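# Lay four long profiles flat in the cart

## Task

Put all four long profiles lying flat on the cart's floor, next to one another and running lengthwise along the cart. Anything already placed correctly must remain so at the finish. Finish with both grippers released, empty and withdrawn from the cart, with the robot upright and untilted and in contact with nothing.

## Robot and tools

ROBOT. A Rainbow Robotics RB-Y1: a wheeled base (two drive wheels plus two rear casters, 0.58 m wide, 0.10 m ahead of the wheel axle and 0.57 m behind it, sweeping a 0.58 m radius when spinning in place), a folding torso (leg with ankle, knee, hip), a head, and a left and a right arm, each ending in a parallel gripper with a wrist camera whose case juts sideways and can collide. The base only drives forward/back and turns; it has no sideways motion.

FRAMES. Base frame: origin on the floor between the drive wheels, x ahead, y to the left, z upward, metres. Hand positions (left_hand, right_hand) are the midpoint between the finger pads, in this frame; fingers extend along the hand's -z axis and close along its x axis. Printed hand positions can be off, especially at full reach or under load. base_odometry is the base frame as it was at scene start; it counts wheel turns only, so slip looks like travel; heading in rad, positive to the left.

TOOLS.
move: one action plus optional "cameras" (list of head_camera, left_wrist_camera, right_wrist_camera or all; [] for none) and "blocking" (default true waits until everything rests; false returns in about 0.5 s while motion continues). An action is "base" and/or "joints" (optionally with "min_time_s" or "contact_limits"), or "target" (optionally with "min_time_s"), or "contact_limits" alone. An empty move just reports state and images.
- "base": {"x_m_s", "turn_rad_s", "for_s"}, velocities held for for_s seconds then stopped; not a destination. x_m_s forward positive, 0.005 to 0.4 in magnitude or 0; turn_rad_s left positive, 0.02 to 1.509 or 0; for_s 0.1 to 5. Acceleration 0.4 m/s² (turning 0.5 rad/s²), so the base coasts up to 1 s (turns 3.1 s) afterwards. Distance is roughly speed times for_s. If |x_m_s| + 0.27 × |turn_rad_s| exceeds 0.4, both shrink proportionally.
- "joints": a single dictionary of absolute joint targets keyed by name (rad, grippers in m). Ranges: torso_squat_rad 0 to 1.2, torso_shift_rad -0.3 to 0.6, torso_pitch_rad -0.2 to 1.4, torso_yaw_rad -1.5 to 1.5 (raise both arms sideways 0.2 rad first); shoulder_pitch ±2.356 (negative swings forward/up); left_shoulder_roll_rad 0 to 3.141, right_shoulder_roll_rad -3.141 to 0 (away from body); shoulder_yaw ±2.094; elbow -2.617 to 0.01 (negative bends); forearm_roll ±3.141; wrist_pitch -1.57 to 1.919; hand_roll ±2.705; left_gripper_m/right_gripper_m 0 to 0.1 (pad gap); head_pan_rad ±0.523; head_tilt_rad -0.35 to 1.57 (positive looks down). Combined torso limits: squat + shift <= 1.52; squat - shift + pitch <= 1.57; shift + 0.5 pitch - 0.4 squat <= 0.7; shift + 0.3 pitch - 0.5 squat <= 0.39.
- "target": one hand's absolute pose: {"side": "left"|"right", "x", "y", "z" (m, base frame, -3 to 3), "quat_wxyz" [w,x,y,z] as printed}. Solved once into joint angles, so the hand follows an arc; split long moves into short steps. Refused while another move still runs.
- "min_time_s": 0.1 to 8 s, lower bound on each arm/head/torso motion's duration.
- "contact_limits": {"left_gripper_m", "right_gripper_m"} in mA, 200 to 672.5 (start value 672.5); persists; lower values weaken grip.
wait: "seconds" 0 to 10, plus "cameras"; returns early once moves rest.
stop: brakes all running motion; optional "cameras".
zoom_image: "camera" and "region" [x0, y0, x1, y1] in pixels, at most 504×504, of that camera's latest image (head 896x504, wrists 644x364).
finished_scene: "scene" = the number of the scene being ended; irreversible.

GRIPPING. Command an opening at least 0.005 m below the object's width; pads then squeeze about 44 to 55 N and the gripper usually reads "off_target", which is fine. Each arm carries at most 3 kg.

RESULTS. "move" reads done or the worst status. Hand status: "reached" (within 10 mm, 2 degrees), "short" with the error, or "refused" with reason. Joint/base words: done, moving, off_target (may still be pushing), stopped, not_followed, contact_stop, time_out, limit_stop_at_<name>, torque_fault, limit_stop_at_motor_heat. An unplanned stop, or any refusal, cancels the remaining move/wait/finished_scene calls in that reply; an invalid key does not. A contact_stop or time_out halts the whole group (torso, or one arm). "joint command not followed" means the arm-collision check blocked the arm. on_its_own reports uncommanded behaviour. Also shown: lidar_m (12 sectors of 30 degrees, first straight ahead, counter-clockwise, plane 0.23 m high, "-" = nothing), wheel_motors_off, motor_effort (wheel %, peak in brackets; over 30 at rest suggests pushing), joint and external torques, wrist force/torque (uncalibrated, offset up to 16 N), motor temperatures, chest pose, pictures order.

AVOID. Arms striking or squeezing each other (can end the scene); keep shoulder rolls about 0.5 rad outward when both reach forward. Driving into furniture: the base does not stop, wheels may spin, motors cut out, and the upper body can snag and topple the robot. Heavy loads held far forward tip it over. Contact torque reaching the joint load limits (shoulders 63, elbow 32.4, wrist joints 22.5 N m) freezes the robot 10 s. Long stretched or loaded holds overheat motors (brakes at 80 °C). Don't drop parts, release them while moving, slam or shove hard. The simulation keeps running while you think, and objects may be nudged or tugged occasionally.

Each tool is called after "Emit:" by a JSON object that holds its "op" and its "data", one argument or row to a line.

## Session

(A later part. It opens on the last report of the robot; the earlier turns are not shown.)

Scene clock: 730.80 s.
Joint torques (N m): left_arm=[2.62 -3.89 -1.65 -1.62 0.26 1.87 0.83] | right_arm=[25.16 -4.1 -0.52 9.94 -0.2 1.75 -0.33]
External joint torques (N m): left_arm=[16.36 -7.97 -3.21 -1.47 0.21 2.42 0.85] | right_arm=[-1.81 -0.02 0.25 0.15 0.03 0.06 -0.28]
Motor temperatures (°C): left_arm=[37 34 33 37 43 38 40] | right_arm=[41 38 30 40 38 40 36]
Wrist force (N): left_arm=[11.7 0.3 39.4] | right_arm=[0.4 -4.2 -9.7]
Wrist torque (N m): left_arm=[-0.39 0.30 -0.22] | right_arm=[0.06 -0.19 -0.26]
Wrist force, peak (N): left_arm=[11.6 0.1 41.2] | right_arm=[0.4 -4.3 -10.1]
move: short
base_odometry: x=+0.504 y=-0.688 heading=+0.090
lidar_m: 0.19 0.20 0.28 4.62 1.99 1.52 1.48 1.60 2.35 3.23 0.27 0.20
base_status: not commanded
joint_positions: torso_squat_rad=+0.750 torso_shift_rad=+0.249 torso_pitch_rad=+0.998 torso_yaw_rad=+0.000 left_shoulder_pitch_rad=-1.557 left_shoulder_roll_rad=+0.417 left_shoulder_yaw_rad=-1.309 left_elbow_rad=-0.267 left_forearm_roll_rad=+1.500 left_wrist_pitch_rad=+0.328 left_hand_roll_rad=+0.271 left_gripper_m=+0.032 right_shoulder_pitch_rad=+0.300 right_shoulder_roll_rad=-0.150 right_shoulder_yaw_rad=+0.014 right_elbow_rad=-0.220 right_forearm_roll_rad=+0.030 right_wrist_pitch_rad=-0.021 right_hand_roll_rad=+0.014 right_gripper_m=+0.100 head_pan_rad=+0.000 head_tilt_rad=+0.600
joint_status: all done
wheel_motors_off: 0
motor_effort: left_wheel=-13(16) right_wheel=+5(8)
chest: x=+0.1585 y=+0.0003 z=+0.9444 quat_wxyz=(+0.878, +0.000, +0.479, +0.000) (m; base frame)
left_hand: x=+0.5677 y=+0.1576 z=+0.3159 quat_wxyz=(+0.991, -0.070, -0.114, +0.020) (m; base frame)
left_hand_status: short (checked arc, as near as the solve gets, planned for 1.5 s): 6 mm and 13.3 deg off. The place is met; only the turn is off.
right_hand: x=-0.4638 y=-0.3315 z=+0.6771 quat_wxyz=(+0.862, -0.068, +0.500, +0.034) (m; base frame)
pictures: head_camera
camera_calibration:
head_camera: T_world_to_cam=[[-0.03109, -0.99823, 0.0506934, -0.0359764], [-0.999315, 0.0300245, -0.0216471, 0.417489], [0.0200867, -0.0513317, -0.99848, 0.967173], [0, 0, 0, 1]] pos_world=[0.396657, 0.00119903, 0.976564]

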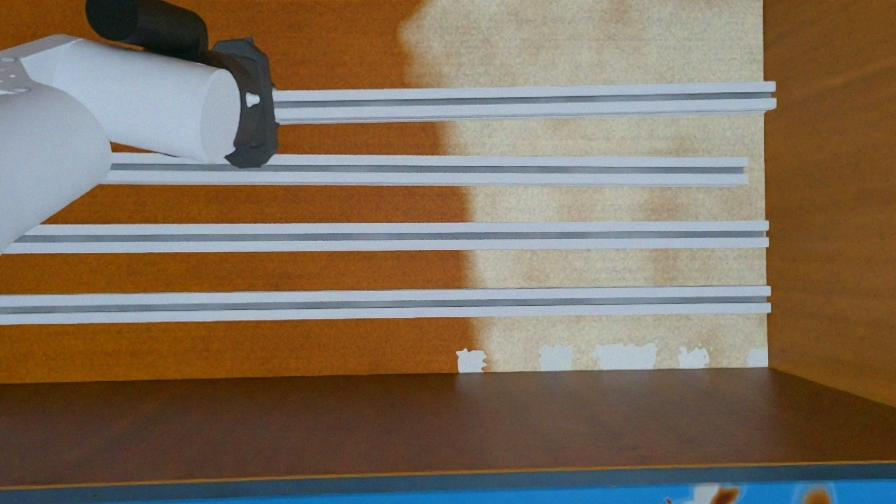

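Emit:
{"op": "move", "data": {
  "target": {"side":"left","x":0.56,"y":0.158,"z":0.35,"quat_wxyz":[0.9964,-0.084,0,0.01]},
  "min_time_s": 1.5,
  "cameras": []
}}

Emit:
{"op": "move", "data": {
  "target": {"side":"left","x":0.5,"y":0.158,"z":0.42,"quat_wxyz":[0.9964,-0.084,0,0.01]},
  "min_time_s": 1.5,
  "cameras": []
}}

Emit:
{"op": "move", "data": {
  "joints": {"torso_squat_rad":0.78,"torso_shift_rad":0.33,"torso_pitch_rad":1.1},
  "min_time_s": 2,
  "cameras": ["head_camera"]
}}

Emit:
{"op": "move", "data": {
  "target": {"side":"left","x":0.565,"y":0.158,"z":0.36,"quat_wxyz":[0.9964,-0.084,0,0.01]},
  "min_time_s": 2,
  "cameras": ["head_camera"]
}}

Scene clock: 740.47 s.
Joint torques (N m): left_arm=[-18.89 6.98 4.99 -1.89 0.52 0.03 -0.01] | right_arm=[24.7 -4.89 -0.53 10.02 -0.01 1.75 -0.31]
External joint torques (N m): left_arm=[-3.82 1.4 2.08 -1.1 0.32 0.16 -0.01] | right_arm=[-2.3 -0.81 0.24 0.23 0.22 0.06 -0.26]
Motor temperatures (°C): left_arm=[37 34 33 37 43 38 40] | right_arm=[41 38 30 40 38 40 36]
Wrist force (N): left_arm=[-0.2 3.2 -19.3] | right_arm=[0.5 -4.1 -10.0]
Wrist torque (N m): left_arm=[-0.13 -0.20 0.26] | right_arm=[0.03 -0.19 -0.27]
Wrist force, peak (N): left_arm=[11.9 0.3 39.6] | right_arm=[0.4 -4.1 -10.1]
move: done
base_odometry: x=+0.504 y=-0.688 heading=+0.090
lidar_m: 0.19 0.20 0.29 4.61 1.97 1.52 1.48 1.59 2.31 3.26 0.28 0.20
base_status: not commanded
joint_positions: torso_squat_rad=+0.750 torso_shift_rad=+0.250 torso_pitch_rad=+1.000 torso_yaw_rad=+0.000 left_shoulder_pitch_rad=-1.630 left_shoulder_roll_rad=+0.568 left_shoulder_yaw_rad=-1.295 left_elbow_rad=-0.476 left_forearm_roll_rad=+1.563 left_wrist_pitch_rad=+0.670 left_hand_roll_rad=+0.267 left_gripper_m=+0.031 right_shoulder_pitch_rad=+0.300 right_shoulder_roll_rad=-0.150 right_shoulder_yaw_rad=+0.014 right_elbow_rad=-0.220 right_forearm_roll_rad=+0.030 right_wrist_pitch_rad=-0.021 right_hand_roll_rad=+0.014 right_gripper_m=+0.100 head_pan_rad=+0.000 head_tilt_rad=+0.600
joint_status: all done
wheel_motors_off: 0
motor_effort: left_wheel=-15(15) right_wheel=+5(7)
chest: x=+0.1591 y=+0.0003 z=+0.9439 quat_wxyz=(+0.878, +0.000, +0.479, +0.000) (m; base frame)
left_hand: x=+0.5584 y=+0.1579 z=+0.3480 quat_wxyz=(+0.996, -0.086, +0.008, +0.009) (m; base frame)
left_hand_status: reached (checked arc, planned for 1.5 s): 3 mm and 1.0 deg off.
right_hand: x=-0.4637 y=-0.3315 z=+0.6779 quat_wxyz=(+0.862, -0.068, +0.501, +0.034) (m; base frame)
pictures: none
No camera images: "cameras" was empty.

Scene clock: 742.57 s.
Joint torques (N m): left_arm=[-14.82 6.07 7.37 -4.53 0.27 -0.9 0.07] | right_arm=[25.64 -4.38 -0.86 10.18 -0.13 1.86 -0.2]
External joint torques (N m): left_arm=[-2.64 -1.4 1.18 -1.2 0.15 -0.57 0.08] | right_arm=[-1.35 -0.3 -0.08 0.38 0.1 0.17 -0.16]
Motor temperatures (°C): left_arm=[37 34 33 37 43 38 40] | right_arm=[41 38 30 40 38 40 36]
Wrist force (N): left_arm=[-0.3 2.9 -19.2] | right_arm=[0.6 -4.0 -10.0]
Wrist torque (N m): left_arm=[-0.32 -0.19 0.24] | right_arm=[0.03 -0.16 -0.26]
Wrist force, peak (N): left_arm=[0.6 30.1 -11.4] | right_arm=[0.5 -4.2 -10.0]
move: done
base_odometry: x=+0.504 y=-0.688 heading=+0.090
lidar_m: 0.18 0.19 0.27 4.60 1.98 1.52 1.49 1.60 2.33 3.26 0.29 0.21
base_status: not commanded
joint_positions: torso_squat_rad=+0.750 torso_shift_rad=+0.250 torso_pitch_rad=+1.000 torso_yaw_rad=+0.000 left_shoulder_pitch_rad=-1.592 left_shoulder_roll_rad=+1.033 left_shoulder_yaw_rad=-1.420 left_elbow_rad=-1.468 left_forearm_roll_rad=+1.025 left_wrist_pitch_rad=+0.734 left_hand_roll_rad=+1.117 left_gripper_m=+0.031 right_shoulder_pitch_rad=+0.300 right_shoulder_roll_rad=-0.150 right_shoulder_yaw_rad=+0.014 right_elbow_rad=-0.220 right_forearm_roll_rad=+0.030 right_wrist_pitch_rad=-0.021 right_hand_roll_rad=+0.014 right_gripper_m=+0.100 head_pan_rad=+0.000 head_tilt_rad=+0.600
joint_status: all done
wheel_motors_off: 0
motor_effort: left_wheel=-15(16) right_wheel=+1(7)
chest: x=+0.1592 y=+0.0003 z=+0.9439 quat_wxyz=(+0.878, +0.000, +0.480, +0.000) (m; base frame)
left_hand: x=+0.4996 y=+0.1584 z=+0.4196 quat_wxyz=(+0.996, -0.084, +0.001, +0.010) (m; base frame)
left_hand_status: reached (checked arc, planned for 1.5 s): 1 mm and 0.1 deg off.
right_hand: x=-0.4637 y=-0.3315 z=+0.6779 quat_wxyz=(+0.862, -0.068, +0.501, +0.034) (m; base frame)
pictures: none
No camera images: "cameras" was empty.

Scene clock: 744.87 s.
Joint torques (N m): left_arm=[-3.6 4.76 0.61 1.8 -1.35 -0.51 -0.11] | right_arm=[26.02 -3.62 -0.59 10.43 0.08 1.72 -0.18]
External joint torques (N m): left_arm=[6.93 -2.26 -4.77 5.61 -1.58 -0.26 -0.11] | right_arm=[-1.89 0.1 0.16 0.28 0.32 -0.07 -0.13]
Motor temperatures (°C): left_arm=[37 34 33 37 43 38 40] | right_arm=[41 38 30 40 38 40 36]
Wrist force (N): left_arm=[-9.2 -0.8 40.1] | right_arm=[1.0 -3.9 -9.2]
Wrist torque (N m): left_arm=[-0.49 -0.72 0.25] | right_arm=[0.02 -0.14 -0.26]
Wrist force, peak (N): left_arm=[-19.6 0.3 50.0] | right_arm=[0.7 -4.3 -10.1]
move: done
base_odometry: x=+0.504 y=-0.688 heading=+0.090
lidar_m: 0.19 0.20 0.29 4.60 1.97 1.54 1.48 1.59 2.35 3.23 0.28 0.21
base_status: not commanded
joint_positions: torso_squat_rad=+0.780 torso_shift_rad=+0.329 torso_pitch_rad=+1.098 torso_yaw_rad=+0.000 left_shoulder_pitch_rad=-1.594 left_shoulder_roll_rad=+1.033 left_shoulder_yaw_rad=-1.419 left_elbow_rad=-1.470 left_forearm_roll_rad=+1.026 left_wrist_pitch_rad=+0.734 left_hand_roll_rad=+1.117 left_gripper_m=+0.031 right_shoulder_pitch_rad=+0.300 right_shoulder_roll_rad=-0.150 right_shoulder_yaw_rad=+0.014 right_elbow_rad=-0.220 right_forearm_roll_rad=+0.030 right_wrist_pitch_rad=-0.021 right_hand_roll_rad=+0.014 right_gripper_m=+0.100 head_pan_rad=+0.000 head_tilt_rad=+0.600
joint_status: all done
wheel_motors_off: 0
motor_effort: left_wheel=-11(15) right_wheel=+6(7)
chest: x=+0.2084 y=+0.0003 z=+0.8922 quat_wxyz=(+0.853, +0.000, +0.522, +0.000) (m; base frame)
left_hand: x=+0.4976 y=+0.1573 z=+0.3384 quat_wxyz=(+0.995, -0.085, +0.048, +0.014) (m; base frame)
right_hand: x=-0.4374 y=-0.3315 z=+0.6883 quat_wxyz=(+0.836, -0.066, +0.543, +0.038) (m; base frame)
pictures: head_camera
camera_calibration:
head_camera: T_world_to_cam=[[-0.0258308, -0.998234, 0.0534907, -0.0353772], [-0.996498, 0.029969, 0.0780647, 0.376692], [-0.0795299, -0.0512869, -0.995512, 0.932186], [0, 0, 0, 1]] pos_world=[0.448596, 0.00120509, 0.900489]

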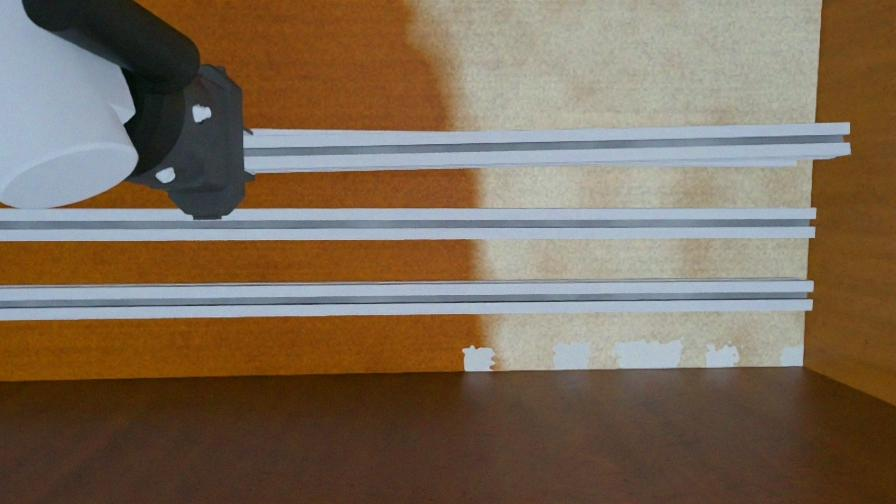

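Scene clock: 747.20 s.
Joint torques (N m): left_arm=[-17.13 8.62 8.19 -4.24 0.59 -0.34 0] | right_arm=[25.94 -3.45 -0.06 10.53 0.05 2.02 -0.17]
External joint torques (N m): left_arm=[-4.65 1.17 1.94 -1 0.46 -0.03 0.01] | right_arm=[-1.98 0.27 0.69 0.38 0.29 0.23 -0.12]
Motor temperatures (°C): left_arm=[37 34 33 37 43 38 40] | right_arm=[41 38 30 40 38 40 36]
Wrist force (N): left_arm=[-0.6 2.9 -18.6] | right_arm=[1.0 -4.1 -9.5]
Wrist torque (N m): left_arm=[-0.20 -0.24 0.30] | right_arm=[0.04 -0.14 -0.25]
Wrist force, peak (N): left_arm=[-8.7 -1.3 39.9] | right_arm=[1.0 -4.2 -9.6]
move: done
base_odometry: x=+0.504 y=-0.688 heading=+0.090
lidar_m: 0.19 0.20 0.28 4.62 1.98 1.52 1.49 1.60 2.32 3.24 0.28 0.20
base_status: not commanded
joint_positions: torso_squat_rad=+0.780 torso_shift_rad=+0.330 torso_pitch_rad=+1.100 torso_yaw_rad=+0.000 left_shoulder_pitch_rad=-1.680 left_shoulder_roll_rad=+1.042 left_shoulder_yaw_rad=-1.383 left_elbow_rad=-1.413 left_forearm_roll_rad=+1.060 left_wrist_pitch_rad=+0.748 left_hand_roll_rad=+1.050 left_gripper_m=+0.031 right_shoulder_pitch_rad=+0.300 right_shoulder_roll_rad=-0.150 right_shoulder_yaw_rad=+0.014 right_elbow_rad=-0.220 right_forearm_roll_rad=+0.030 right_wrist_pitch_rad=-0.021 right_hand_roll_rad=+0.014 right_gripper_m=+0.100 head_pan_rad=+0.000 head_tilt_rad=+0.600
joint_status: all done
wheel_motors_off: 0
motor_effort: left_wheel=-12(12) right_wheel=+5(9)
chest: x=+0.2091 y=+0.0003 z=+0.8916 quat_wxyz=(+0.852, +0.000, +0.523, +0.000) (m; base frame)
left_hand: x=+0.5637 y=+0.1580 z=+0.3582 quat_wxyz=(+0.996, -0.084, +0.001, +0.010) (m; base frame)
left_hand_status: reached (checked arc, planned for 2.0 s): 2 mm and 0.2 deg off.
right_hand: x=-0.4372 y=-0.3315 z=+0.6891 quat_wxyz=(+0.836, -0.066, +0.544, +0.038) (m; base frame)
pictures: head_camera
camera_calibration:
head_camera: T_world_to_cam=[[-0.0258463, -0.998218, 0.053789, -0.0355888], [-0.996332, 0.0301135, 0.0800969, 0.375545], [-0.081574, -0.0515215, -0.995335, 0.931868], [0, 0, 0, 1]] pos_world=[0.449264, 0.0011769, 0.899355]

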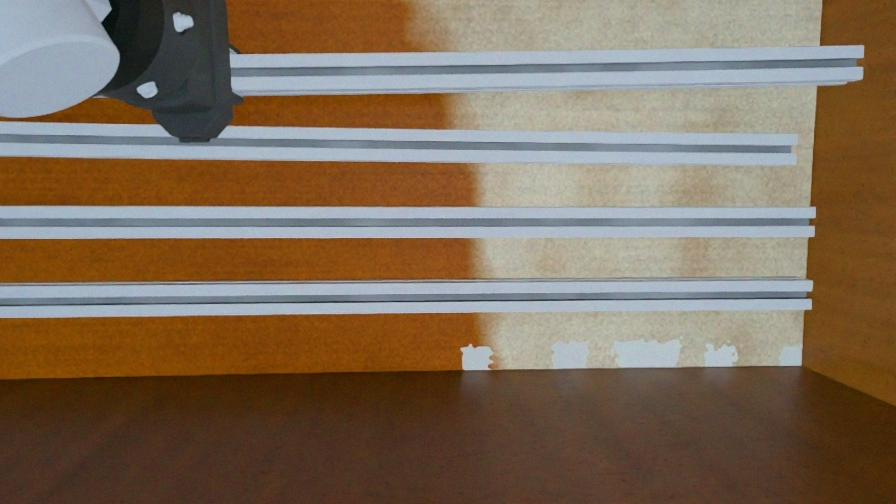

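Emit:
{"op": "move", "data": {
  "target": {"side":"left","x":0.567,"y":0.158,"z":0.333,"quat_wxyz":[0.9964,-0.084,0,0.007]},
  "min_time_s": 1.5,
  "cameras": ["head_camera"]
}}

Emit:
{"op": "zoom_image", "data": {
  "camera": "head_camera",
  "region": [200, 20, 440, 200]
}}

Emit:
{"op": "zoom_image", "data": {
  "camera": "head_camera",
  "region": [650, 20, 890, 200]
}}

Scene clock: 754.27 s.
Joint torques (N m): left_arm=[-15.25 5.17 5.46 -3.95 0.87 -0.83 0.11] | right_arm=[26.03 -3.65 -1.03 10.6 -0.05 1.88 -0.28]
External joint torques (N m): left_arm=[-2.63 -1.96 -0.29 -1.04 0.74 -0.52 0.11] | right_arm=[-1.89 0.07 -0.28 0.46 0.19 0.09 -0.23]
Motor temperatures (°C): left_arm=[37 34 34 37 43 38 40] | right_arm=[41 38 30 40 38 40 36]
Wrist force (N): left_arm=[-0.6 2.9 -18.8] | right_arm=[0.8 -4.2 -9.5]
Wrist torque (N m): left_arm=[-0.20 -0.22 0.27] | right_arm=[0.05 -0.17 -0.26]
Wrist force, peak (N): left_arm=[-0.6 2.9 -19.0] | right_arm=[0.9 -4.4 -9.6]
move: done
base_odometry: x=+0.504 y=-0.688 heading=+0.090
lidar_m: 0.18 0.19 0.27 4.60 1.99 1.51 1.49 1.61 2.33 3.25 0.29 0.18
base_status: not commanded
joint_positions: torso_squat_rad=+0.780 torso_shift_rad=+0.330 torso_pitch_rad=+1.100 torso_yaw_rad=+0.000 left_shoulder_pitch_rad=-1.663 left_shoulder_roll_rad=+0.965 left_shoulder_yaw_rad=-1.389 left_elbow_rad=-1.264 left_forearm_roll_rad=+1.098 left_wrist_pitch_rad=+0.692 left_hand_roll_rad=+0.962 left_gripper_m=+0.031 right_shoulder_pitch_rad=+0.300 right_shoulder_roll_rad=-0.150 right_shoulder_yaw_rad=+0.014 right_elbow_rad=-0.220 right_forearm_roll_rad=+0.030 right_wrist_pitch_rad=-0.021 right_hand_roll_rad=+0.014 right_gripper_m=+0.100 head_pan_rad=+0.000 head_tilt_rad=+0.600
joint_status: all done
wheel_motors_off: 0
motor_effort: left_wheel=-11(12) right_wheel=+7(8)
chest: x=+0.2091 y=+0.0003 z=+0.8916 quat_wxyz=(+0.852, +0.000, +0.523, +0.000) (m; base frame)
left_hand: x=+0.5666 y=+0.1584 z=+0.3330 quat_wxyz=(+0.996, -0.083, +0.000, +0.007) (m; base frame)
left_hand_status: reached (checked arc, planned for 1.5 s): 1 mm and 0.1 deg off.
right_hand: x=-0.4372 y=-0.3315 z=+0.6891 quat_wxyz=(+0.836, -0.066, +0.544, +0.038) (m; base frame)
pictures: head_camera
camera_calibration:
head_camera: T_world_to_cam=[[-0.0258501, -0.998217, 0.0537995, -0.0355968], [-0.99633, 0.0301194, 0.0801211, 0.375531], [-0.0815986, -0.0515309, -0.995332, 0.931865], [0, 0, 0, 1]] pos_world=[0.449271, 0.00117571, 0.899342]

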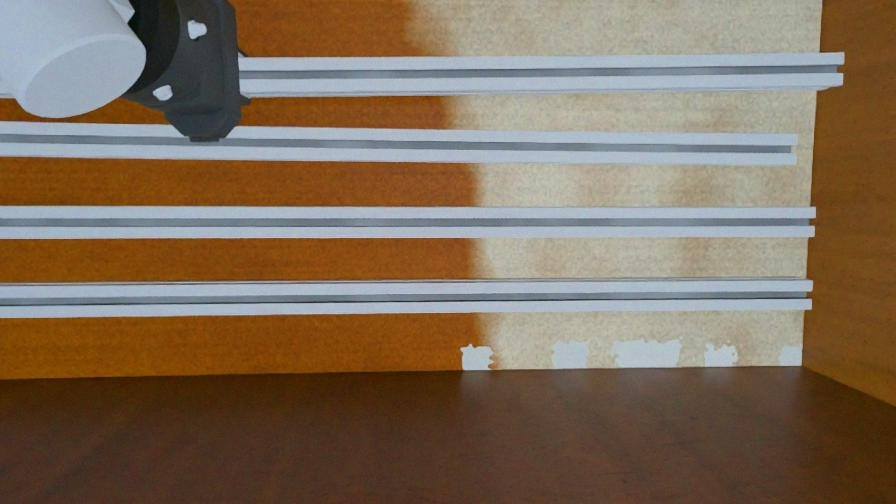

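Scaled by 2.100 from the camera's 896x504 image, which has a finer 1280x720 frame.

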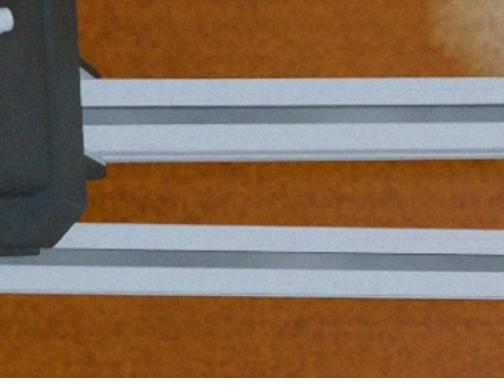

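Scaled by 2.100 from the camera's 896x504 image, which has a finer 1280x720 frame.

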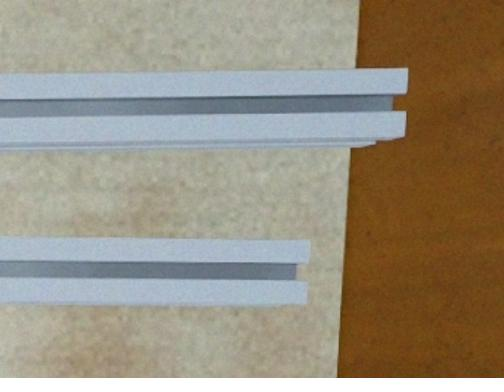

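Emit:
{"op": "move", "data": {
  "target": {"side":"left","x":0.568,"y":0.158,"z":0.316,"quat_wxyz":[0.9964,-0.084,0,0.006]},
  "min_time_s": 1.5,
  "cameras": []
}}

Emit:
{"op": "move", "data": {
  "target": {"side":"left","x":0.568,"y":0.158,"z":0.309,"quat_wxyz":[0.9964,-0.084,0,0.006]},
  "min_time_s": 1.5,
  "cameras": ["head_camera"]
}}

Scene clock: 762.30 s.
Joint torques (N m): left_arm=[-15.17 6.34 5.41 -3.33 0.53 -1.04 -0.14] | right_arm=[25.79 -3.76 -0.14 10.4 -0.2 1.88 -0.31]
External joint torques (N m): left_arm=[-2.45 -0.51 0.08 -0.71 0.4 -0.75 -0.13] | right_arm=[-2.13 -0.04 0.61 0.25 0.04 0.1 -0.26]
Motor temperatures (°C): left_arm=[37 34 34 37 43 38 40] | right_arm=[41 38 30 41 38 40 36]
Wrist force (N): left_arm=[-0.7 3.0 -18.7] | right_arm=[0.9 -3.9 -9.4]
Wrist torque (N m): left_arm=[-0.17 -0.23 0.24] | right_arm=[0.02 -0.17 -0.26]
Wrist force, peak (N): left_arm=[-0.5 3.2 -19.2] | right_arm=[1.1 -4.1 -9.7]
move: done
base_odometry: x=+0.504 y=-0.688 heading=+0.090
lidar_m: 0.18 0.21 0.29 4.62 1.99 1.52 1.48 1.60 2.33 3.23 0.28 0.21
base_status: not commanded
joint_positions: torso_squat_rad=+0.780 torso_shift_rad=+0.330 torso_pitch_rad=+1.100 torso_yaw_rad=+0.000 left_shoulder_pitch_rad=-1.653 left_shoulder_roll_rad=+0.905 left_shoulder_yaw_rad=-1.389 left_elbow_rad=-1.149 left_forearm_roll_rad=+1.141 left_wrist_pitch_rad=+0.656 left_hand_roll_rad=+0.885 left_gripper_m=+0.031 right_shoulder_pitch_rad=+0.300 right_shoulder_roll_rad=-0.150 right_shoulder_yaw_rad=+0.014 right_elbow_rad=-0.220 right_forearm_roll_rad=+0.030 right_wrist_pitch_rad=-0.021 right_hand_roll_rad=+0.014 right_gripper_m=+0.100 head_pan_rad=+0.000 head_tilt_rad=+0.600
joint_status: all done
wheel_motors_off: 0
motor_effort: left_wheel=-12(12) right_wheel=+6(10)
chest: x=+0.2091 y=+0.0003 z=+0.8916 quat_wxyz=(+0.852, +0.000, +0.523, +0.000) (m; base frame)
left_hand: x=+0.5676 y=+0.1584 z=+0.3159 quat_wxyz=(+0.996, -0.083, +0.000, +0.006) (m; base frame)
left_hand_status: reached (checked arc, planned for 1.5 s): 1 mm and 0.1 deg off.
right_hand: x=-0.4372 y=-0.3315 z=+0.6891 quat_wxyz=(+0.836, -0.066, +0.544, +0.038) (m; base frame)
pictures: none
No camera images: "cameras" was empty.

Scene clock: 764.13 s.
Joint torques (N m): left_arm=[-13.34 2.93 6.32 -3.49 0.71 -1.22 -0.21] | right_arm=[25.55 -3.91 -0.04 10.42 0.09 1.95 -0.38]
External joint torques (N m): left_arm=[-0.6 -3.82 1.16 -0.98 0.58 -0.93 -0.2] | right_arm=[-2.37 -0.19 0.71 0.27 0.33 0.16 -0.33]
Motor temperatures (°C): left_arm=[37 34 34 37 43 38 40] | right_arm=[41 38 30 41 38 40 36]
Wrist force (N): left_arm=[-2.1 6.3 -4.7] | right_arm=[0.9 -4.1 -9.3]
Wrist torque (N m): left_arm=[-0.73 -0.34 0.37] | right_arm=[0.03 -0.16 -0.26]
Wrist force, peak (N): left_arm=[-0.4 3.4 -19.1] | right_arm=[1.0 -4.2 -9.6]
move: done
base_odometry: x=+0.504 y=-0.688 heading=+0.090
lidar_m: 0.19 0.19 0.28 4.62 1.98 1.52 1.48 1.59 2.33 3.26 0.29 0.20
base_status: not commanded
joint_positions: torso_squat_rad=+0.780 torso_shift_rad=+0.330 torso_pitch_rad=+1.100 torso_yaw_rad=+0.000 left_shoulder_pitch_rad=-1.648 left_shoulder_roll_rad=+0.883 left_shoulder_yaw_rad=-1.389 left_elbow_rad=-1.105 left_forearm_roll_rad=+1.157 left_wrist_pitch_rad=+0.641 left_hand_roll_rad=+0.856 left_gripper_m=+0.030 right_shoulder_pitch_rad=+0.300 right_shoulder_roll_rad=-0.150 right_shoulder_yaw_rad=+0.014 right_elbow_rad=-0.220 right_forearm_roll_rad=+0.030 right_wrist_pitch_rad=-0.021 right_hand_roll_rad=+0.014 right_gripper_m=+0.100 head_pan_rad=+0.000 head_tilt_rad=+0.600
joint_status: all done
wheel_motors_off: 0
motor_effort: left_wheel=-11(13) right_wheel=+5(10)
chest: x=+0.2091 y=+0.0003 z=+0.8916 quat_wxyz=(+0.852, +0.000, +0.523, +0.000) (m; base frame)
left_hand: x=+0.5677 y=+0.1589 z=+0.3094 quat_wxyz=(+0.997, -0.083, -0.001, +0.006) (m; base frame)
left_hand_status: reached (checked arc, planned for 1.5 s): 1 mm and 0.1 deg off.
right_hand: x=-0.4372 y=-0.3315 z=+0.6891 quat_wxyz=(+0.836, -0.066, +0.544, +0.038) (m; base frame)
pictures: head_camera
camera_calibration:
head_camera: T_world_to_cam=[[-0.0258527, -0.998217, 0.0538053, -0.0356014], [-0.99633, 0.0301227, 0.0801249, 0.37553], [-0.0816028, -0.0515364, -0.995332, 0.931864], [0, 0, 0, 1]] pos_world=[0.449273, 0.00117507, 0.89934]

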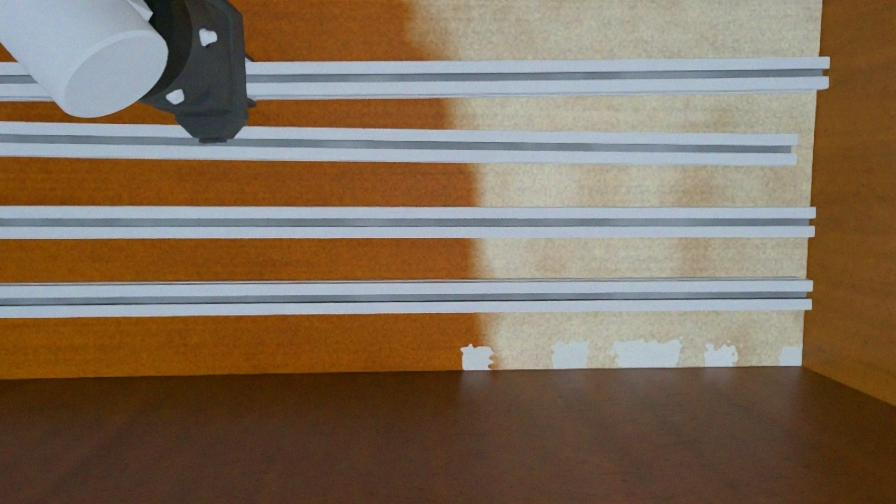

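Emit:
{"op": "move", "data": {
  "target": {"side":"left","x":0.568,"y":0.162,"z":0.304,"quat_wxyz":[0.9964,-0.084,0,0.006]},
  "min_time_s": 1.5,
  "cameras": []
}}

Emit:
{"op": "move", "data": {
  "joints": {"left_gripper_m":0.041},
  "cameras": ["head_camera"]
}}

Emit:
{"op": "move", "data": {
  "target": {"side":"left","x":0.568,"y":0.162,"z":0.37,"quat_wxyz":[0.9964,-0.084,0,0.006]},
  "min_time_s": 1.5,
  "cameras": ["head_camera"]
}}

Scene clock: 770.73 s.
Joint torques (N m): left_arm=[-2.61 2.25 0.67 2.6 -0.8 -0.74 0.02] | right_arm=[26.18 -3.37 -0.74 9.97 -0.15 1.91 -0.3]
External joint torques (N m): left_arm=[10.17 -4.55 -4.38 4.97 -0.93 -0.45 0.02] | right_arm=[-1.72 0.35 0.01 -0.17 0.09 0.12 -0.25]
Motor temperatures (°C): left_arm=[37 34 34 37 43 38 40] | right_arm=[42 38 30 41 38 40 36]
Wrist force (N): left_arm=[-7.5 -3.3 44.0] | right_arm=[0.9 -4.1 -9.6]
Wrist torque (N m): left_arm=[-0.43 0.05 -0.12] | right_arm=[0.03 -0.16 -0.25]
Wrist force, peak (N): left_arm=[-17.5 -5.0 42.5] | right_arm=[1.0 -4.2 -9.7]
move: done
base_odometry: x=+0.504 y=-0.688 heading=+0.090
lidar_m: 0.19 0.21 0.28 4.61 1.99 1.52 1.48 1.60 2.33 3.23 0.29 0.21
base_status: not commanded
joint_positions: torso_squat_rad=+0.780 torso_shift_rad=+0.329 torso_pitch_rad=+1.098 torso_yaw_rad=+0.000 left_shoulder_pitch_rad=-1.644 left_shoulder_roll_rad=+0.872 left_shoulder_yaw_rad=-1.386 left_elbow_rad=-1.070 left_forearm_roll_rad=+1.180 left_wrist_pitch_rad=+0.626 left_hand_roll_rad=+0.820 left_gripper_m=+0.030 right_shoulder_pitch_rad=+0.300 right_shoulder_roll_rad=-0.150 right_shoulder_yaw_rad=+0.014 right_elbow_rad=-0.220 right_forearm_roll_rad=+0.030 right_wrist_pitch_rad=-0.021 right_hand_roll_rad=+0.014 right_gripper_m=+0.100 head_pan_rad=+0.000 head_tilt_rad=+0.600
joint_status: all done
wheel_motors_off: 0
motor_effort: left_wheel=-12(13) right_wheel=+5(8)
chest: x=+0.2085 y=+0.0003 z=+0.8921 quat_wxyz=(+0.853, +0.000, +0.522, +0.000) (m; base frame)
left_hand: x=+0.5701 y=+0.1615 z=+0.3067 quat_wxyz=(+0.996, -0.084, -0.003, +0.006) (m; base frame)
left_hand_status: reached (checked arc, planned for 1.5 s): 3 mm and 0.4 deg off.
right_hand: x=-0.4374 y=-0.3315 z=+0.6884 quat_wxyz=(+0.836, -0.066, +0.543, +0.038) (m; base frame)
pictures: none
No camera images: "cameras" was empty.

Scene clock: 771.67 s.
Joint torques (N m): left_arm=[-11.85 4.73 2.95 -1.64 -0.51 -0.3 0.06] | right_arm=[26.49 -4.03 -0.37 10.2 -0.1 1.84 -0.24]
External joint torques (N m): left_arm=[0.85 -2.05 -2.06 0.74 -0.65 -0.02 0.06] | right_arm=[-1.43 -0.32 0.38 0.05 0.14 0.05 -0.19]
Motor temperatures (°C): left_arm=[37 34 34 37 43 38 40] | right_arm=[42 38 30 41 38 40 36]
Wrist force (N): left_arm=[-2.5 1.0 0.8] | right_arm=[0.9 -4.0 -9.4]
Wrist torque (N m): left_arm=[-0.43 -0.40 0.26] | right_arm=[0.01 -0.16 -0.25]
Wrist force, peak (N): left_arm=[-7.9 -3.1 42.7] | right_arm=[1.2 -4.0 -9.7]
move: done
base_odometry: x=+0.504 y=-0.688 heading=+0.090
lidar_m: 0.19 0.20 0.30 4.61 1.98 1.52 1.49 1.61 2.33 3.25 0.29 0.20
base_status: not commanded
joint_positions: torso_squat_rad=+0.780 torso_shift_rad=+0.330 torso_pitch_rad=+1.100 torso_yaw_rad=+0.000 left_shoulder_pitch_rad=-1.642 left_shoulder_roll_rad=+0.871 left_shoulder_yaw_rad=-1.387 left_elbow_rad=-1.069 left_forearm_roll_rad=+1.180 left_wrist_pitch_rad=+0.626 left_hand_roll_rad=+0.820 left_gripper_m=+0.041 right_shoulder_pitch_rad=+0.300 right_shoulder_roll_rad=-0.150 right_shoulder_yaw_rad=+0.014 right_elbow_rad=-0.220 right_forearm_roll_rad=+0.030 right_wrist_pitch_rad=-0.021 right_hand_roll_rad=+0.014 right_gripper_m=+0.100 head_pan_rad=+0.000 head_tilt_rad=+0.600
joint_status: all done
wheel_motors_off: 0
motor_effort: left_wheel=-13(18) right_wheel=+6(13)
chest: x=+0.2089 y=+0.0003 z=+0.8918 quat_wxyz=(+0.853, +0.000, +0.523, +0.000) (m; base frame)
left_hand: x=+0.5683 y=+0.1621 z=+0.3049 quat_wxyz=(+0.996, -0.084, -0.001, +0.006) (m; base frame)
right_hand: x=-0.4373 y=-0.3315 z=+0.6889 quat_wxyz=(+0.836, -0.066, +0.544, +0.038) (m; base frame)
pictures: head_camera
camera_calibration:
head_camera: T_world_to_cam=[[-0.0258751, -0.99822, 0.0537259, -0.0355418], [-0.996375, 0.0301094, 0.0795616, 0.375865], [-0.0810377, -0.0514725, -0.995381, 0.931949], [0, 0, 0, 1]] pos_world=[0.449105, 0.00117413, 0.899649]

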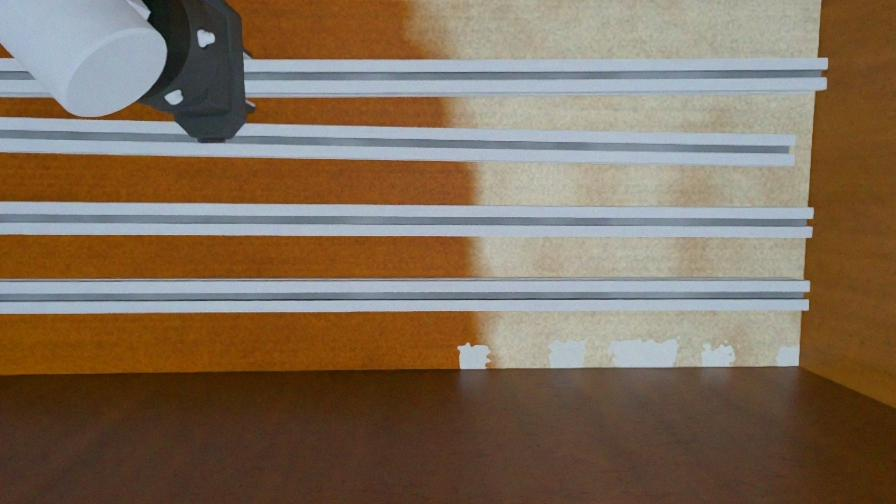

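Scene clock: 773.50 s.
Joint torques (N m): left_arm=[-13.59 8.14 6.21 -3.76 -0.06 -0.21 0.34] | right_arm=[26.2 -3.75 0.58 10.48 -0.02 2.03 -0.31]
External joint torques (N m): left_arm=[-1.03 0.41 -0.26 -0.56 -0.2 0.11 0.34] | right_arm=[-1.72 -0.03 1.33 0.33 0.22 0.24 -0.26]
Motor temperatures (°C): left_arm=[37 34 34 37 43 38 40] | right_arm=[42 38 30 41 38 40 36]
Wrist force (N): left_arm=[-0.9 1.8 -8.9] | right_arm=[0.7 -3.9 -9.5]
Wrist torque (N m): left_arm=[-0.45 -0.27 0.24] | right_arm=[0.01 -0.18 -0.24]
Wrist force, peak (N): left_arm=[-0.4 1.8 -10.2] | right_arm=[0.7 -4.2 -9.7]
move: done
base_odometry: x=+0.504 y=-0.688 heading=+0.090
lidar_m: 0.19 0.20 0.30 4.62 1.97 1.52 1.49 1.60 2.33 3.23 0.28 0.20
base_status: not commanded
joint_positions: torso_squat_rad=+0.780 torso_shift_rad=+0.330 torso_pitch_rad=+1.100 torso_yaw_rad=+0.000 left_shoulder_pitch_rad=-1.696 left_shoulder_roll_rad=+1.078 left_shoulder_yaw_rad=-1.382 left_elbow_rad=-1.453 left_forearm_roll_rad=+1.078 left_wrist_pitch_rad=+0.762 left_hand_roll_rad=+1.041 left_gripper_m=+0.041 right_shoulder_pitch_rad=+0.300 right_shoulder_roll_rad=-0.150 right_shoulder_yaw_rad=+0.014 right_elbow_rad=-0.220 right_forearm_roll_rad=+0.030 right_wrist_pitch_rad=-0.021 right_hand_roll_rad=+0.014 right_gripper_m=+0.100 head_pan_rad=+0.000 head_tilt_rad=+0.600
joint_status: all done
wheel_motors_off: 0
motor_effort: left_wheel=-13(14) right_wheel=+6(9)
chest: x=+0.2090 y=+0.0003 z=+0.8917 quat_wxyz=(+0.853, +0.000, +0.523, +0.000) (m; base frame)
left_hand: x=+0.5677 y=+0.1619 z=+0.3696 quat_wxyz=(+0.996, -0.084, +0.001, +0.006) (m; base frame)
left_hand_status: reached (checked arc, planned for 1.5 s): 0 mm and 0.1 deg off.
right_hand: x=-0.4373 y=-0.3315 z=+0.6890 quat_wxyz=(+0.836, -0.066, +0.544, +0.038) (m; base frame)
pictures: head_camera
camera_calibration:
head_camera: T_world_to_cam=[[-0.0258776, -0.998218, 0.0537638, -0.035569], [-0.996355, 0.0301278, 0.0798098, 0.375717], [-0.0812873, -0.0515026, -0.995359, 0.93191], [0, 0, 0, 1]] pos_world=[0.449179, 0.00117061, 0.899511]

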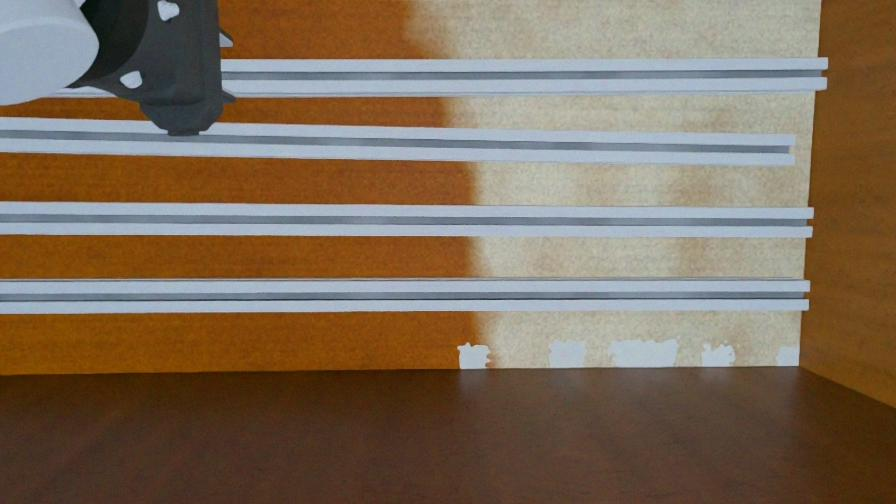

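Emit:
{"op": "move", "data": {
  "target": {"side":"left","x":0.53,"y":0.18,"z":0.52,"quat_wxyz":[0.9964,-0.084,0,0]},
  "min_time_s": 2,
  "cameras": ["head_camera"]
}}

Emit:
{"op": "move", "data": {
  "joints": {"torso_squat_rad":0.35,"torso_pitch_rad":0.9,"torso_shift_rad":0},
  "cameras": ["head_camera"]
}}

Emit:
{"op": "move", "data": {
  "target": {"side":"left","x":0.36,"y":0.207,"z":0.82,"quat_wxyz":[0.9964,-0.084,0,0]},
  "min_time_s": 2,
  "cameras": ["head_camera"]
}}

Scene clock: 780.57 s.
Joint torques (N m): left_arm=[-11.73 9.48 7.63 -3.8 0.37 -0.19 0.25] | right_arm=[26.3 -3.85 -0.8 10.31 -0.03 1.86 -0.22]
External joint torques (N m): left_arm=[-1.55 0.83 0.24 -0.29 0.26 0.15 0.25] | right_arm=[-1.62 -0.13 -0.05 0.16 0.21 0.07 -0.17]
Motor temperatures (°C): left_arm=[37 34 34 37 43 38 40] | right_arm=[42 38 30 41 38 40 36]
Wrist force (N): left_arm=[-1.2 1.9 -9.6] | right_arm=[0.9 -3.8 -9.6]
Wrist torque (N m): left_arm=[-0.46 -0.24 0.21] | right_arm=[-0.03 -0.15 -0.25]
Wrist force, peak (N): left_arm=[-1.2 1.8 -10.1] | right_arm=[1.2 -4.0 -9.7]
move: done
base_odometry: x=+0.504 y=-0.688 heading=+0.090
lidar_m: 0.18 0.19 0.30 4.62 1.98 1.50 1.48 1.60 2.32 3.23 0.29 0.20
base_status: not commanded
joint_positions: torso_squat_rad=+0.780 torso_shift_rad=+0.330 torso_pitch_rad=+1.100 torso_yaw_rad=+0.000 left_shoulder_pitch_rad=-1.804 left_shoulder_roll_rad=+1.505 left_shoulder_yaw_rad=-1.319 left_elbow_rad=-2.148 left_forearm_roll_rad=+1.094 left_wrist_pitch_rad=+0.997 left_hand_roll_rad=+1.294 left_gripper_m=+0.041 right_shoulder_pitch_rad=+0.300 right_shoulder_roll_rad=-0.150 right_shoulder_yaw_rad=+0.014 right_elbow_rad=-0.220 right_forearm_roll_rad=+0.030 right_wrist_pitch_rad=-0.021 right_hand_roll_rad=+0.014 right_gripper_m=+0.100 head_pan_rad=+0.000 head_tilt_rad=+0.600
joint_status: all done
wheel_motors_off: 0
motor_effort: left_wheel=-13(14) right_wheel=+7(9)
chest: x=+0.2090 y=+0.0003 z=+0.8917 quat_wxyz=(+0.853, +0.000, +0.523, +0.000) (m; base frame)
left_hand: x=+0.5298 y=+0.1798 z=+0.5192 quat_wxyz=(+0.996, -0.084, +0.000, +0.000) (m; base frame)
left_hand_status: reached (checked arc, planned for 2.0 s): 1 mm and 0.0 deg off.
right_hand: x=-0.4373 y=-0.3315 z=+0.6890 quat_wxyz=(+0.836, -0.066, +0.544, +0.038) (m; base frame)
pictures: head_camera
camera_calibration:
head_camera: T_world_to_cam=[[-0.0258817, -0.998218, 0.0537752, -0.0355778], [-0.996352, 0.0301342, 0.0798356, 0.375698], [-0.0813138, -0.0515127, -0.995356, 0.931906], [0, 0, 0, 1]] pos_world=[0.449183, 0.00116931, 0.899498]

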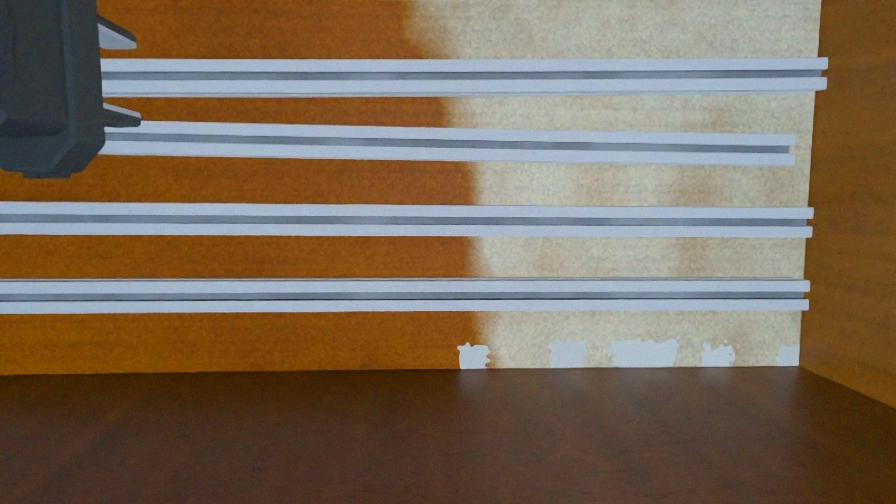

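Scene clock: 783.60 s.
Joint torques (N m): left_arm=[-12.19 8.84 8.89 -2.25 -0.08 -0.11 0.46] | right_arm=[24.57 -4.17 -0.62 9.37 -0.04 1.72 -0.3]
External joint torques (N m): left_arm=[-0.28 0.51 0.32 -0.17 0.11 0.32 0.47] | right_arm=[-1.23 0.24 0.16 0.03 0.17 0.14 -0.26]
Motor temperatures (°C): left_arm=[37 34 34 37 43 38 40] | right_arm=[42 38 30 41 38 40 36]
Wrist force (N): left_arm=[-2.2 1.8 -9.2] | right_arm=[0.4 -4.2 -10.3]
Wrist torque (N m): left_arm=[-0.40 -0.25 0.22] | right_arm=[0.06 -0.18 -0.27]
Wrist force, peak (N): left_arm=[-1.3 1.7 -10.1] | right_arm=[0.3 -4.1 -10.7]
move: done
base_odometry: x=+0.504 y=-0.688 heading=+0.090
lidar_m: 0.19 0.20 0.30 4.59 2.00 1.52 1.47 1.60 2.32 3.23 0.29 0.21
base_status: not commanded
joint_positions: torso_squat_rad=+0.350 torso_shift_rad=+0.000 torso_pitch_rad=+0.900 torso_yaw_rad=+0.000 left_shoulder_pitch_rad=-1.805 left_shoulder_roll_rad=+1.505 left_shoulder_yaw_rad=-1.319 left_elbow_rad=-2.148 left_forearm_roll_rad=+1.094 left_wrist_pitch_rad=+0.997 left_hand_roll_rad=+1.294 left_gripper_m=+0.041 right_shoulder_pitch_rad=+0.300 right_shoulder_roll_rad=-0.150 right_shoulder_yaw_rad=+0.014 right_elbow_rad=-0.220 right_forearm_roll_rad=+0.030 right_wrist_pitch_rad=-0.021 right_hand_roll_rad=+0.014 right_gripper_m=+0.100 head_pan_rad=+0.000 head_tilt_rad=+0.600
joint_status: all done
wheel_motors_off: 0
motor_effort: left_wheel=-13(15) right_wheel=+6(8)
chest: x=+0.0144 y=+0.0003 z=+1.1304 quat_wxyz=(+0.900, +0.000, +0.435, +0.000) (m; base frame)
left_hand: x=+0.4028 y=+0.1798 z=+0.8291 quat_wxyz=(+0.992, -0.083, -0.099, -0.009) (m; base frame)
right_hand: x=-0.5788 y=-0.3315 z=+0.8035 quat_wxyz=(+0.886, -0.069, +0.458, +0.031) (m; base frame)
pictures: head_camera
camera_calibration:
head_camera: T_world_to_cam=[[-0.0360217, -0.998218, 0.0475719, -0.0462707], [-0.992378, 0.0301164, -0.119491, 0.388013], [0.117846, -0.0515136, -0.991695, 1.14667], [0, 0, 0, 1]] pos_world=[0.248259, 0.00119548, 1.18572]

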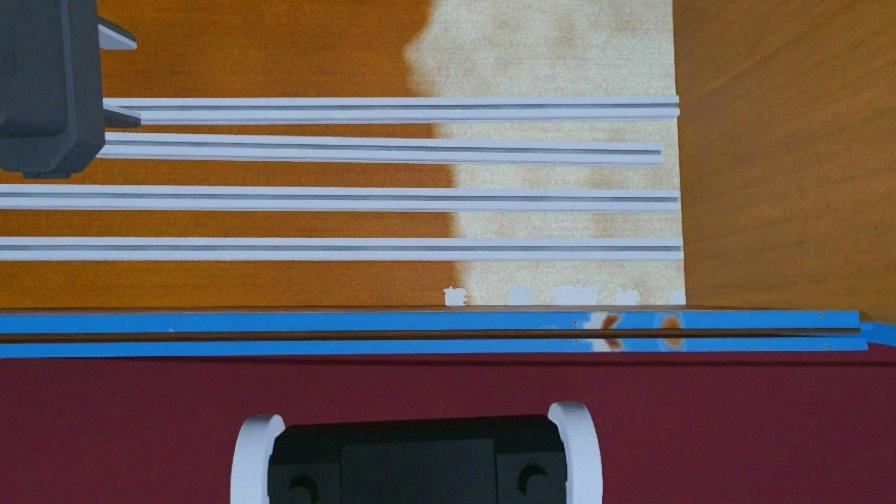

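Scene clock: 785.93 s.
Joint torques (N m): left_arm=[-10.2 10.21 6.28 -1.47 0.5 -0.56 -0.06] | right_arm=[23.71 -4.69 -0.43 9.57 0.12 1.72 -0.35]
External joint torques (N m): left_arm=[0.75 1.28 -1.88 0.44 0.36 -0.23 -0.06] | right_arm=[-2.08 -0.28 0.35 0.23 0.34 0.13 -0.3]
Motor temperatures (°C): left_arm=[37 34 34 37 43 38 40] | right_arm=[42 38 30 41 38 40 36]
Wrist force (N): left_arm=[-0.9 1.8 -9.5] | right_arm=[0.4 -4.5 -10.4]
Wrist torque (N m): left_arm=[-0.41 -0.23 0.22] | right_arm=[0.07 -0.17 -0.26]
Wrist force, peak (N): left_arm=[-0.8 1.9 -10.0] | right_arm=[0.2 -4.3 -10.7]
move: done
base_odometry: x=+0.504 y=-0.688 heading=+0.090
lidar_m: 0.18 0.20 0.29 4.61 1.99 1.51 1.49 1.60 2.32 3.26 0.28 0.20
base_status: not commanded
joint_positions: torso_squat_rad=+0.350 torso_shift_rad=+0.000 torso_pitch_rad=+0.900 torso_yaw_rad=+0.000 left_shoulder_pitch_rad=-1.782 left_shoulder_roll_rad=+1.578 left_shoulder_yaw_rad=-1.339 left_elbow_rad=-2.128 left_forearm_roll_rad=+1.344 left_wrist_pitch_rad=+0.996 left_hand_roll_rad=+1.123 left_gripper_m=+0.041 right_shoulder_pitch_rad=+0.300 right_shoulder_roll_rad=-0.150 right_shoulder_yaw_rad=+0.014 right_elbow_rad=-0.220 right_forearm_roll_rad=+0.030 right_wrist_pitch_rad=-0.021 right_hand_roll_rad=+0.014 right_gripper_m=+0.100 head_pan_rad=+0.000 head_tilt_rad=+0.600
joint_status: all done
wheel_motors_off: 0
motor_effort: left_wheel=-12(13) right_wheel=+4(8)
chest: x=+0.0144 y=+0.0003 z=+1.1304 quat_wxyz=(+0.900, +0.000, +0.435, +0.000) (m; base frame)
left_hand: x=+0.3601 y=+0.2065 z=+0.8202 quat_wxyz=(+0.996, -0.084, -0.001, +0.000) (m; base frame)
left_hand_status: reached (checked arc, planned for 2.0 s): 1 mm and 0.2 deg off.
right_hand: x=-0.5788 y=-0.3315 z=+0.8035 quat_wxyz=(+0.886, -0.069, +0.458, +0.031) (m; base frame)
pictures: head_camera
camera_calibration:
head_camera: T_world_to_cam=[[-0.0360215, -0.998218, 0.0475719, -0.0462706], [-0.992379, 0.0301164, -0.119486, 0.38801], [0.117841, -0.0515134, -0.991695, 1.14667], [0, 0, 0, 1]] pos_world=[0.248262, 0.00119545, 1.18571]

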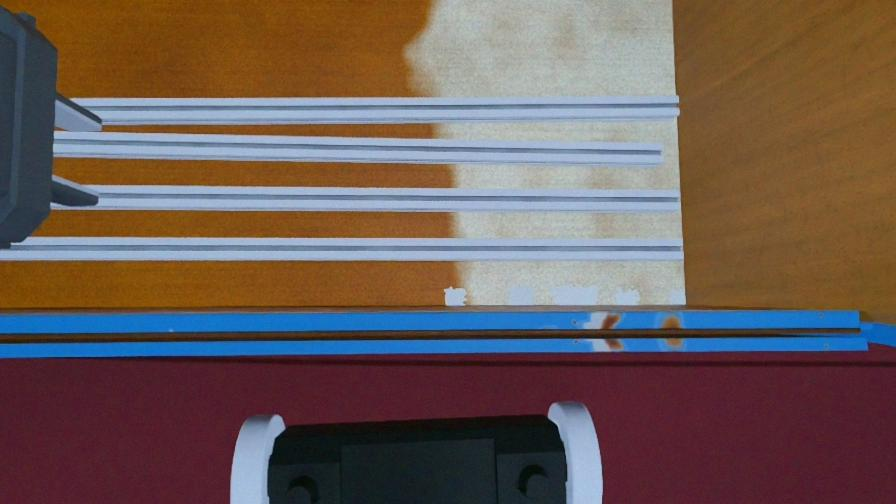

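Emit:
{"op": "move", "data": {
  "base": {"x_m_s":-0.3,"for_s":1.8},
  "cameras": []
}}

Emit:
{"op": "move", "data": {
  "joints": {"torso_squat_rad":0.1,"torso_pitch_rad":0,"left_shoulder_pitch_rad":0.2,"left_shoulder_roll_rad":0.5,"left_shoulder_yaw_rad":0.1,"left_elbow_rad":-0.5,"left_forearm_roll_rad":0,"left_wrist_pitch_rad":-0.6,"left_hand_roll_rad":-1.3,"right_shoulder_pitch_rad":0.2,"head_tilt_rad":0.75},
  "min_time_s": 3,
  "cameras": ["head_camera"]
}}

Scene clock: 793.93 s.
Joint torques (N m): left_arm=[-11.61 9.6 6.72 -2.07 0.24 -0.18 -0.33] | right_arm=[24.07 -4.16 -0.35 9.38 0.19 1.63 -0.42]
External joint torques (N m): left_arm=[-0.66 0.67 -1.45 -0.16 0.1 0.15 -0.33] | right_arm=[-1.72 0.24 0.44 0.04 0.41 0.05 -0.38]
Motor temperatures (°C): left_arm=[37 34 34 37 43 38 40] | right_arm=[41 38 30 40 38 40 36]
Wrist force (N): left_arm=[-1.0 1.7 -9.6] | right_arm=[0.4 -4.2 -10.5]
Wrist torque (N m): left_arm=[-0.40 -0.24 0.23] | right_arm=[0.04 -0.17 -0.28]
Wrist force, peak (N): left_arm=[-1.1 2.0 -10.0] | right_arm=[-0.1 -4.4 -10.7]
move: done
base_odometry: x=-0.034 y=-0.737 heading=+0.091
lidar_m: 0.73 0.77 1.09 2.92 1.27 0.96 0.94 1.04 1.49 4.85 2.08 0.76
base_status: done (sent for 1.8 of 1.8 s)
joint_positions: torso_squat_rad=+0.350 torso_shift_rad=+0.000 torso_pitch_rad=+0.900 torso_yaw_rad=+0.000 left_shoulder_pitch_rad=-1.782 left_shoulder_roll_rad=+1.578 left_shoulder_yaw_rad=-1.339 left_elbow_rad=-2.128 left_forearm_roll_rad=+1.344 left_wrist_pitch_rad=+0.996 left_hand_roll_rad=+1.123 left_gripper_m=+0.041 right_shoulder_pitch_rad=+0.300 right_shoulder_roll_rad=-0.150 right_shoulder_yaw_rad=+0.014 right_elbow_rad=-0.220 right_forearm_roll_rad=+0.030 right_wrist_pitch_rad=-0.021 right_hand_roll_rad=+0.014 right_gripper_m=+0.100 head_pan_rad=+0.000 head_tilt_rad=+0.600
joint_status: not commanded
wheel_motors_off: 0
motor_effort: left_wheel=+11(48) right_wheel=-8(38)
chest: x=+0.0144 y=+0.0003 z=+1.1304 quat_wxyz=(+0.900, +0.000, +0.435, +0.000) (m; base frame)
left_hand: x=+0.3600 y=+0.2066 z=+0.8202 quat_wxyz=(+0.996, -0.084, -0.001, +0.000) (m; base frame)
right_hand: x=-0.5788 y=-0.3315 z=+0.8035 quat_wxyz=(+0.886, -0.069, +0.458, +0.031) (m; base frame)
pictures: none
No camera images: "cameras" was empty.

Scene clock: 797.73 s.
Joint torques (N m): left_arm=[-1.21 11.31 3.78 -3.45 0.6 -1.4 0.58] | right_arm=[2.31 -4.96 -0.49 0.34 0.13 -0.16 -0.39]
External joint torques (N m): left_arm=[-0.39 -1.4 0.77 -0.68 0 -0.02 0.55] | right_arm=[-0.63 0 0.02 -0.56 0.14 -0.02 -0.4]
Motor temperatures (°C): left_arm=[36 34 34 37 43 38 40] | right_arm=[41 38 30 40 38 39 36]
Wrist force (N): left_arm=[1.8 -3.9 -7.0] | right_arm=[-5.4 -3.8 -13.0]
Wrist torque (N m): left_arm=[-0.13 0.00 0.17] | right_arm=[0.04 -0.54 -0.30]
Wrist force, peak (N): left_arm=[-1.9 2.3 -9.8] | right_arm=[-5.7 -3.7 -13.0]
move: done
base_odometry: x=-0.034 y=-0.737 heading=+0.091
lidar_m: 0.73 0.78 1.08 2.91 1.26 0.97 0.95 1.03 1.49 4.85 2.08 0.75
base_status: not commanded
joint_positions: torso_squat_rad=+0.100 torso_shift_rad=+0.000 torso_pitch_rad=+0.000 torso_yaw_rad=+0.000 left_shoulder_pitch_rad=+0.200 left_shoulder_roll_rad=+0.500 left_shoulder_yaw_rad=+0.100 left_elbow_rad=-0.500 left_forearm_roll_rad=+0.000 left_wrist_pitch_rad=-0.600 left_hand_roll_rad=-1.300 left_gripper_m=+0.041 right_shoulder_pitch_rad=+0.200 right_shoulder_roll_rad=-0.150 right_shoulder_yaw_rad=+0.014 right_elbow_rad=-0.220 right_forearm_roll_rad=+0.030 right_wrist_pitch_rad=-0.021 right_hand_roll_rad=+0.014 right_gripper_m=+0.100 head_pan_rad=+0.000 head_tilt_rad=+0.750
joint_status: all done
wheel_motors_off: 0
motor_effort: left_wheel=+14(15) right_wheel=-13(14)
chest: x=-0.2280 y=+0.0003 z=+1.2864 quat_wxyz=(+1.000, +0.000, +0.000, +0.000) (m; base frame)
left_hand: x=-0.0252 y=+0.5645 z=+0.7873 quat_wxyz=(+0.640, +0.454, -0.194, -0.589) (m; base frame)
right_hand: x=-0.2660 y=-0.3341 z=+0.6115 quat_wxyz=(+0.997, -0.076, -0.021, +0.011) (m; base frame)
pictures: head_camera
camera_calibration:
head_camera: T_world_to_cam=[[-0.0588256, -0.998215, 0.0103079, -0.0214571], [-0.644662, 0.0301024, -0.763875, 1.05946], [0.762201, -0.0515805, -0.645282, 1.05745], [0, 0, 0, 1]] pos_world=[-0.124261, 0.0012329, 1.49187]

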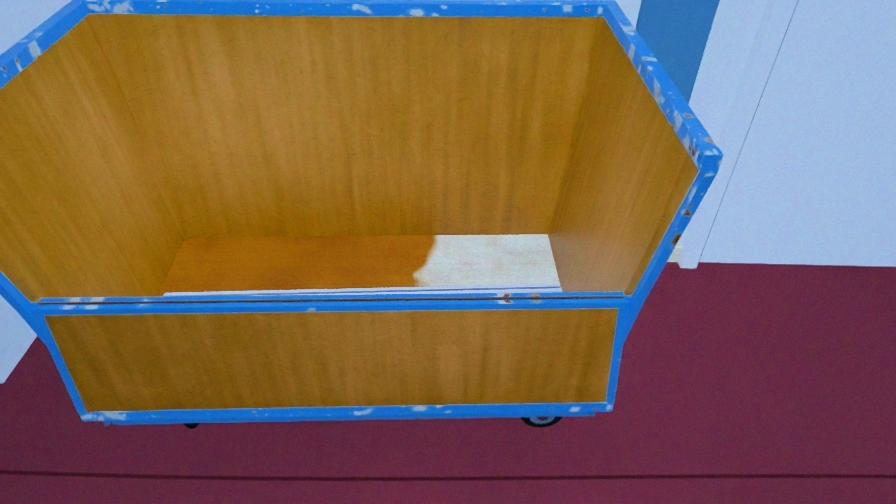

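Emit:
{"op": "zoom_image", "data": {
  "camera": "head_camera",
  "region": [130, 220, 360, 320]
}}

Emit:
{"op": "zoom_image", "data": {
  "camera": "head_camera",
  "region": [370, 220, 600, 320]
}}

Scaled by 2.191 from the camera's 896x504 image, which has a finer 1280x720 frame.

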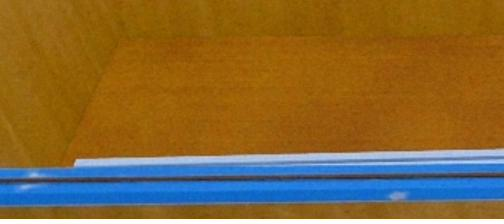

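Scaled by 2.191 from the camera's 896x504 image, which has a finer 1280x720 frame.

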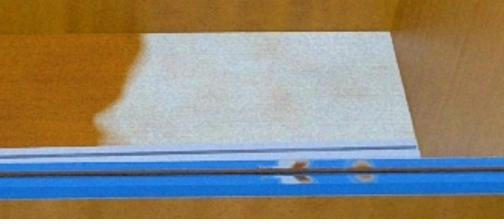

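Emit:
{"op": "finished_scene", "data": {
  "scene": 2
}}

The scene is finished: the task was done.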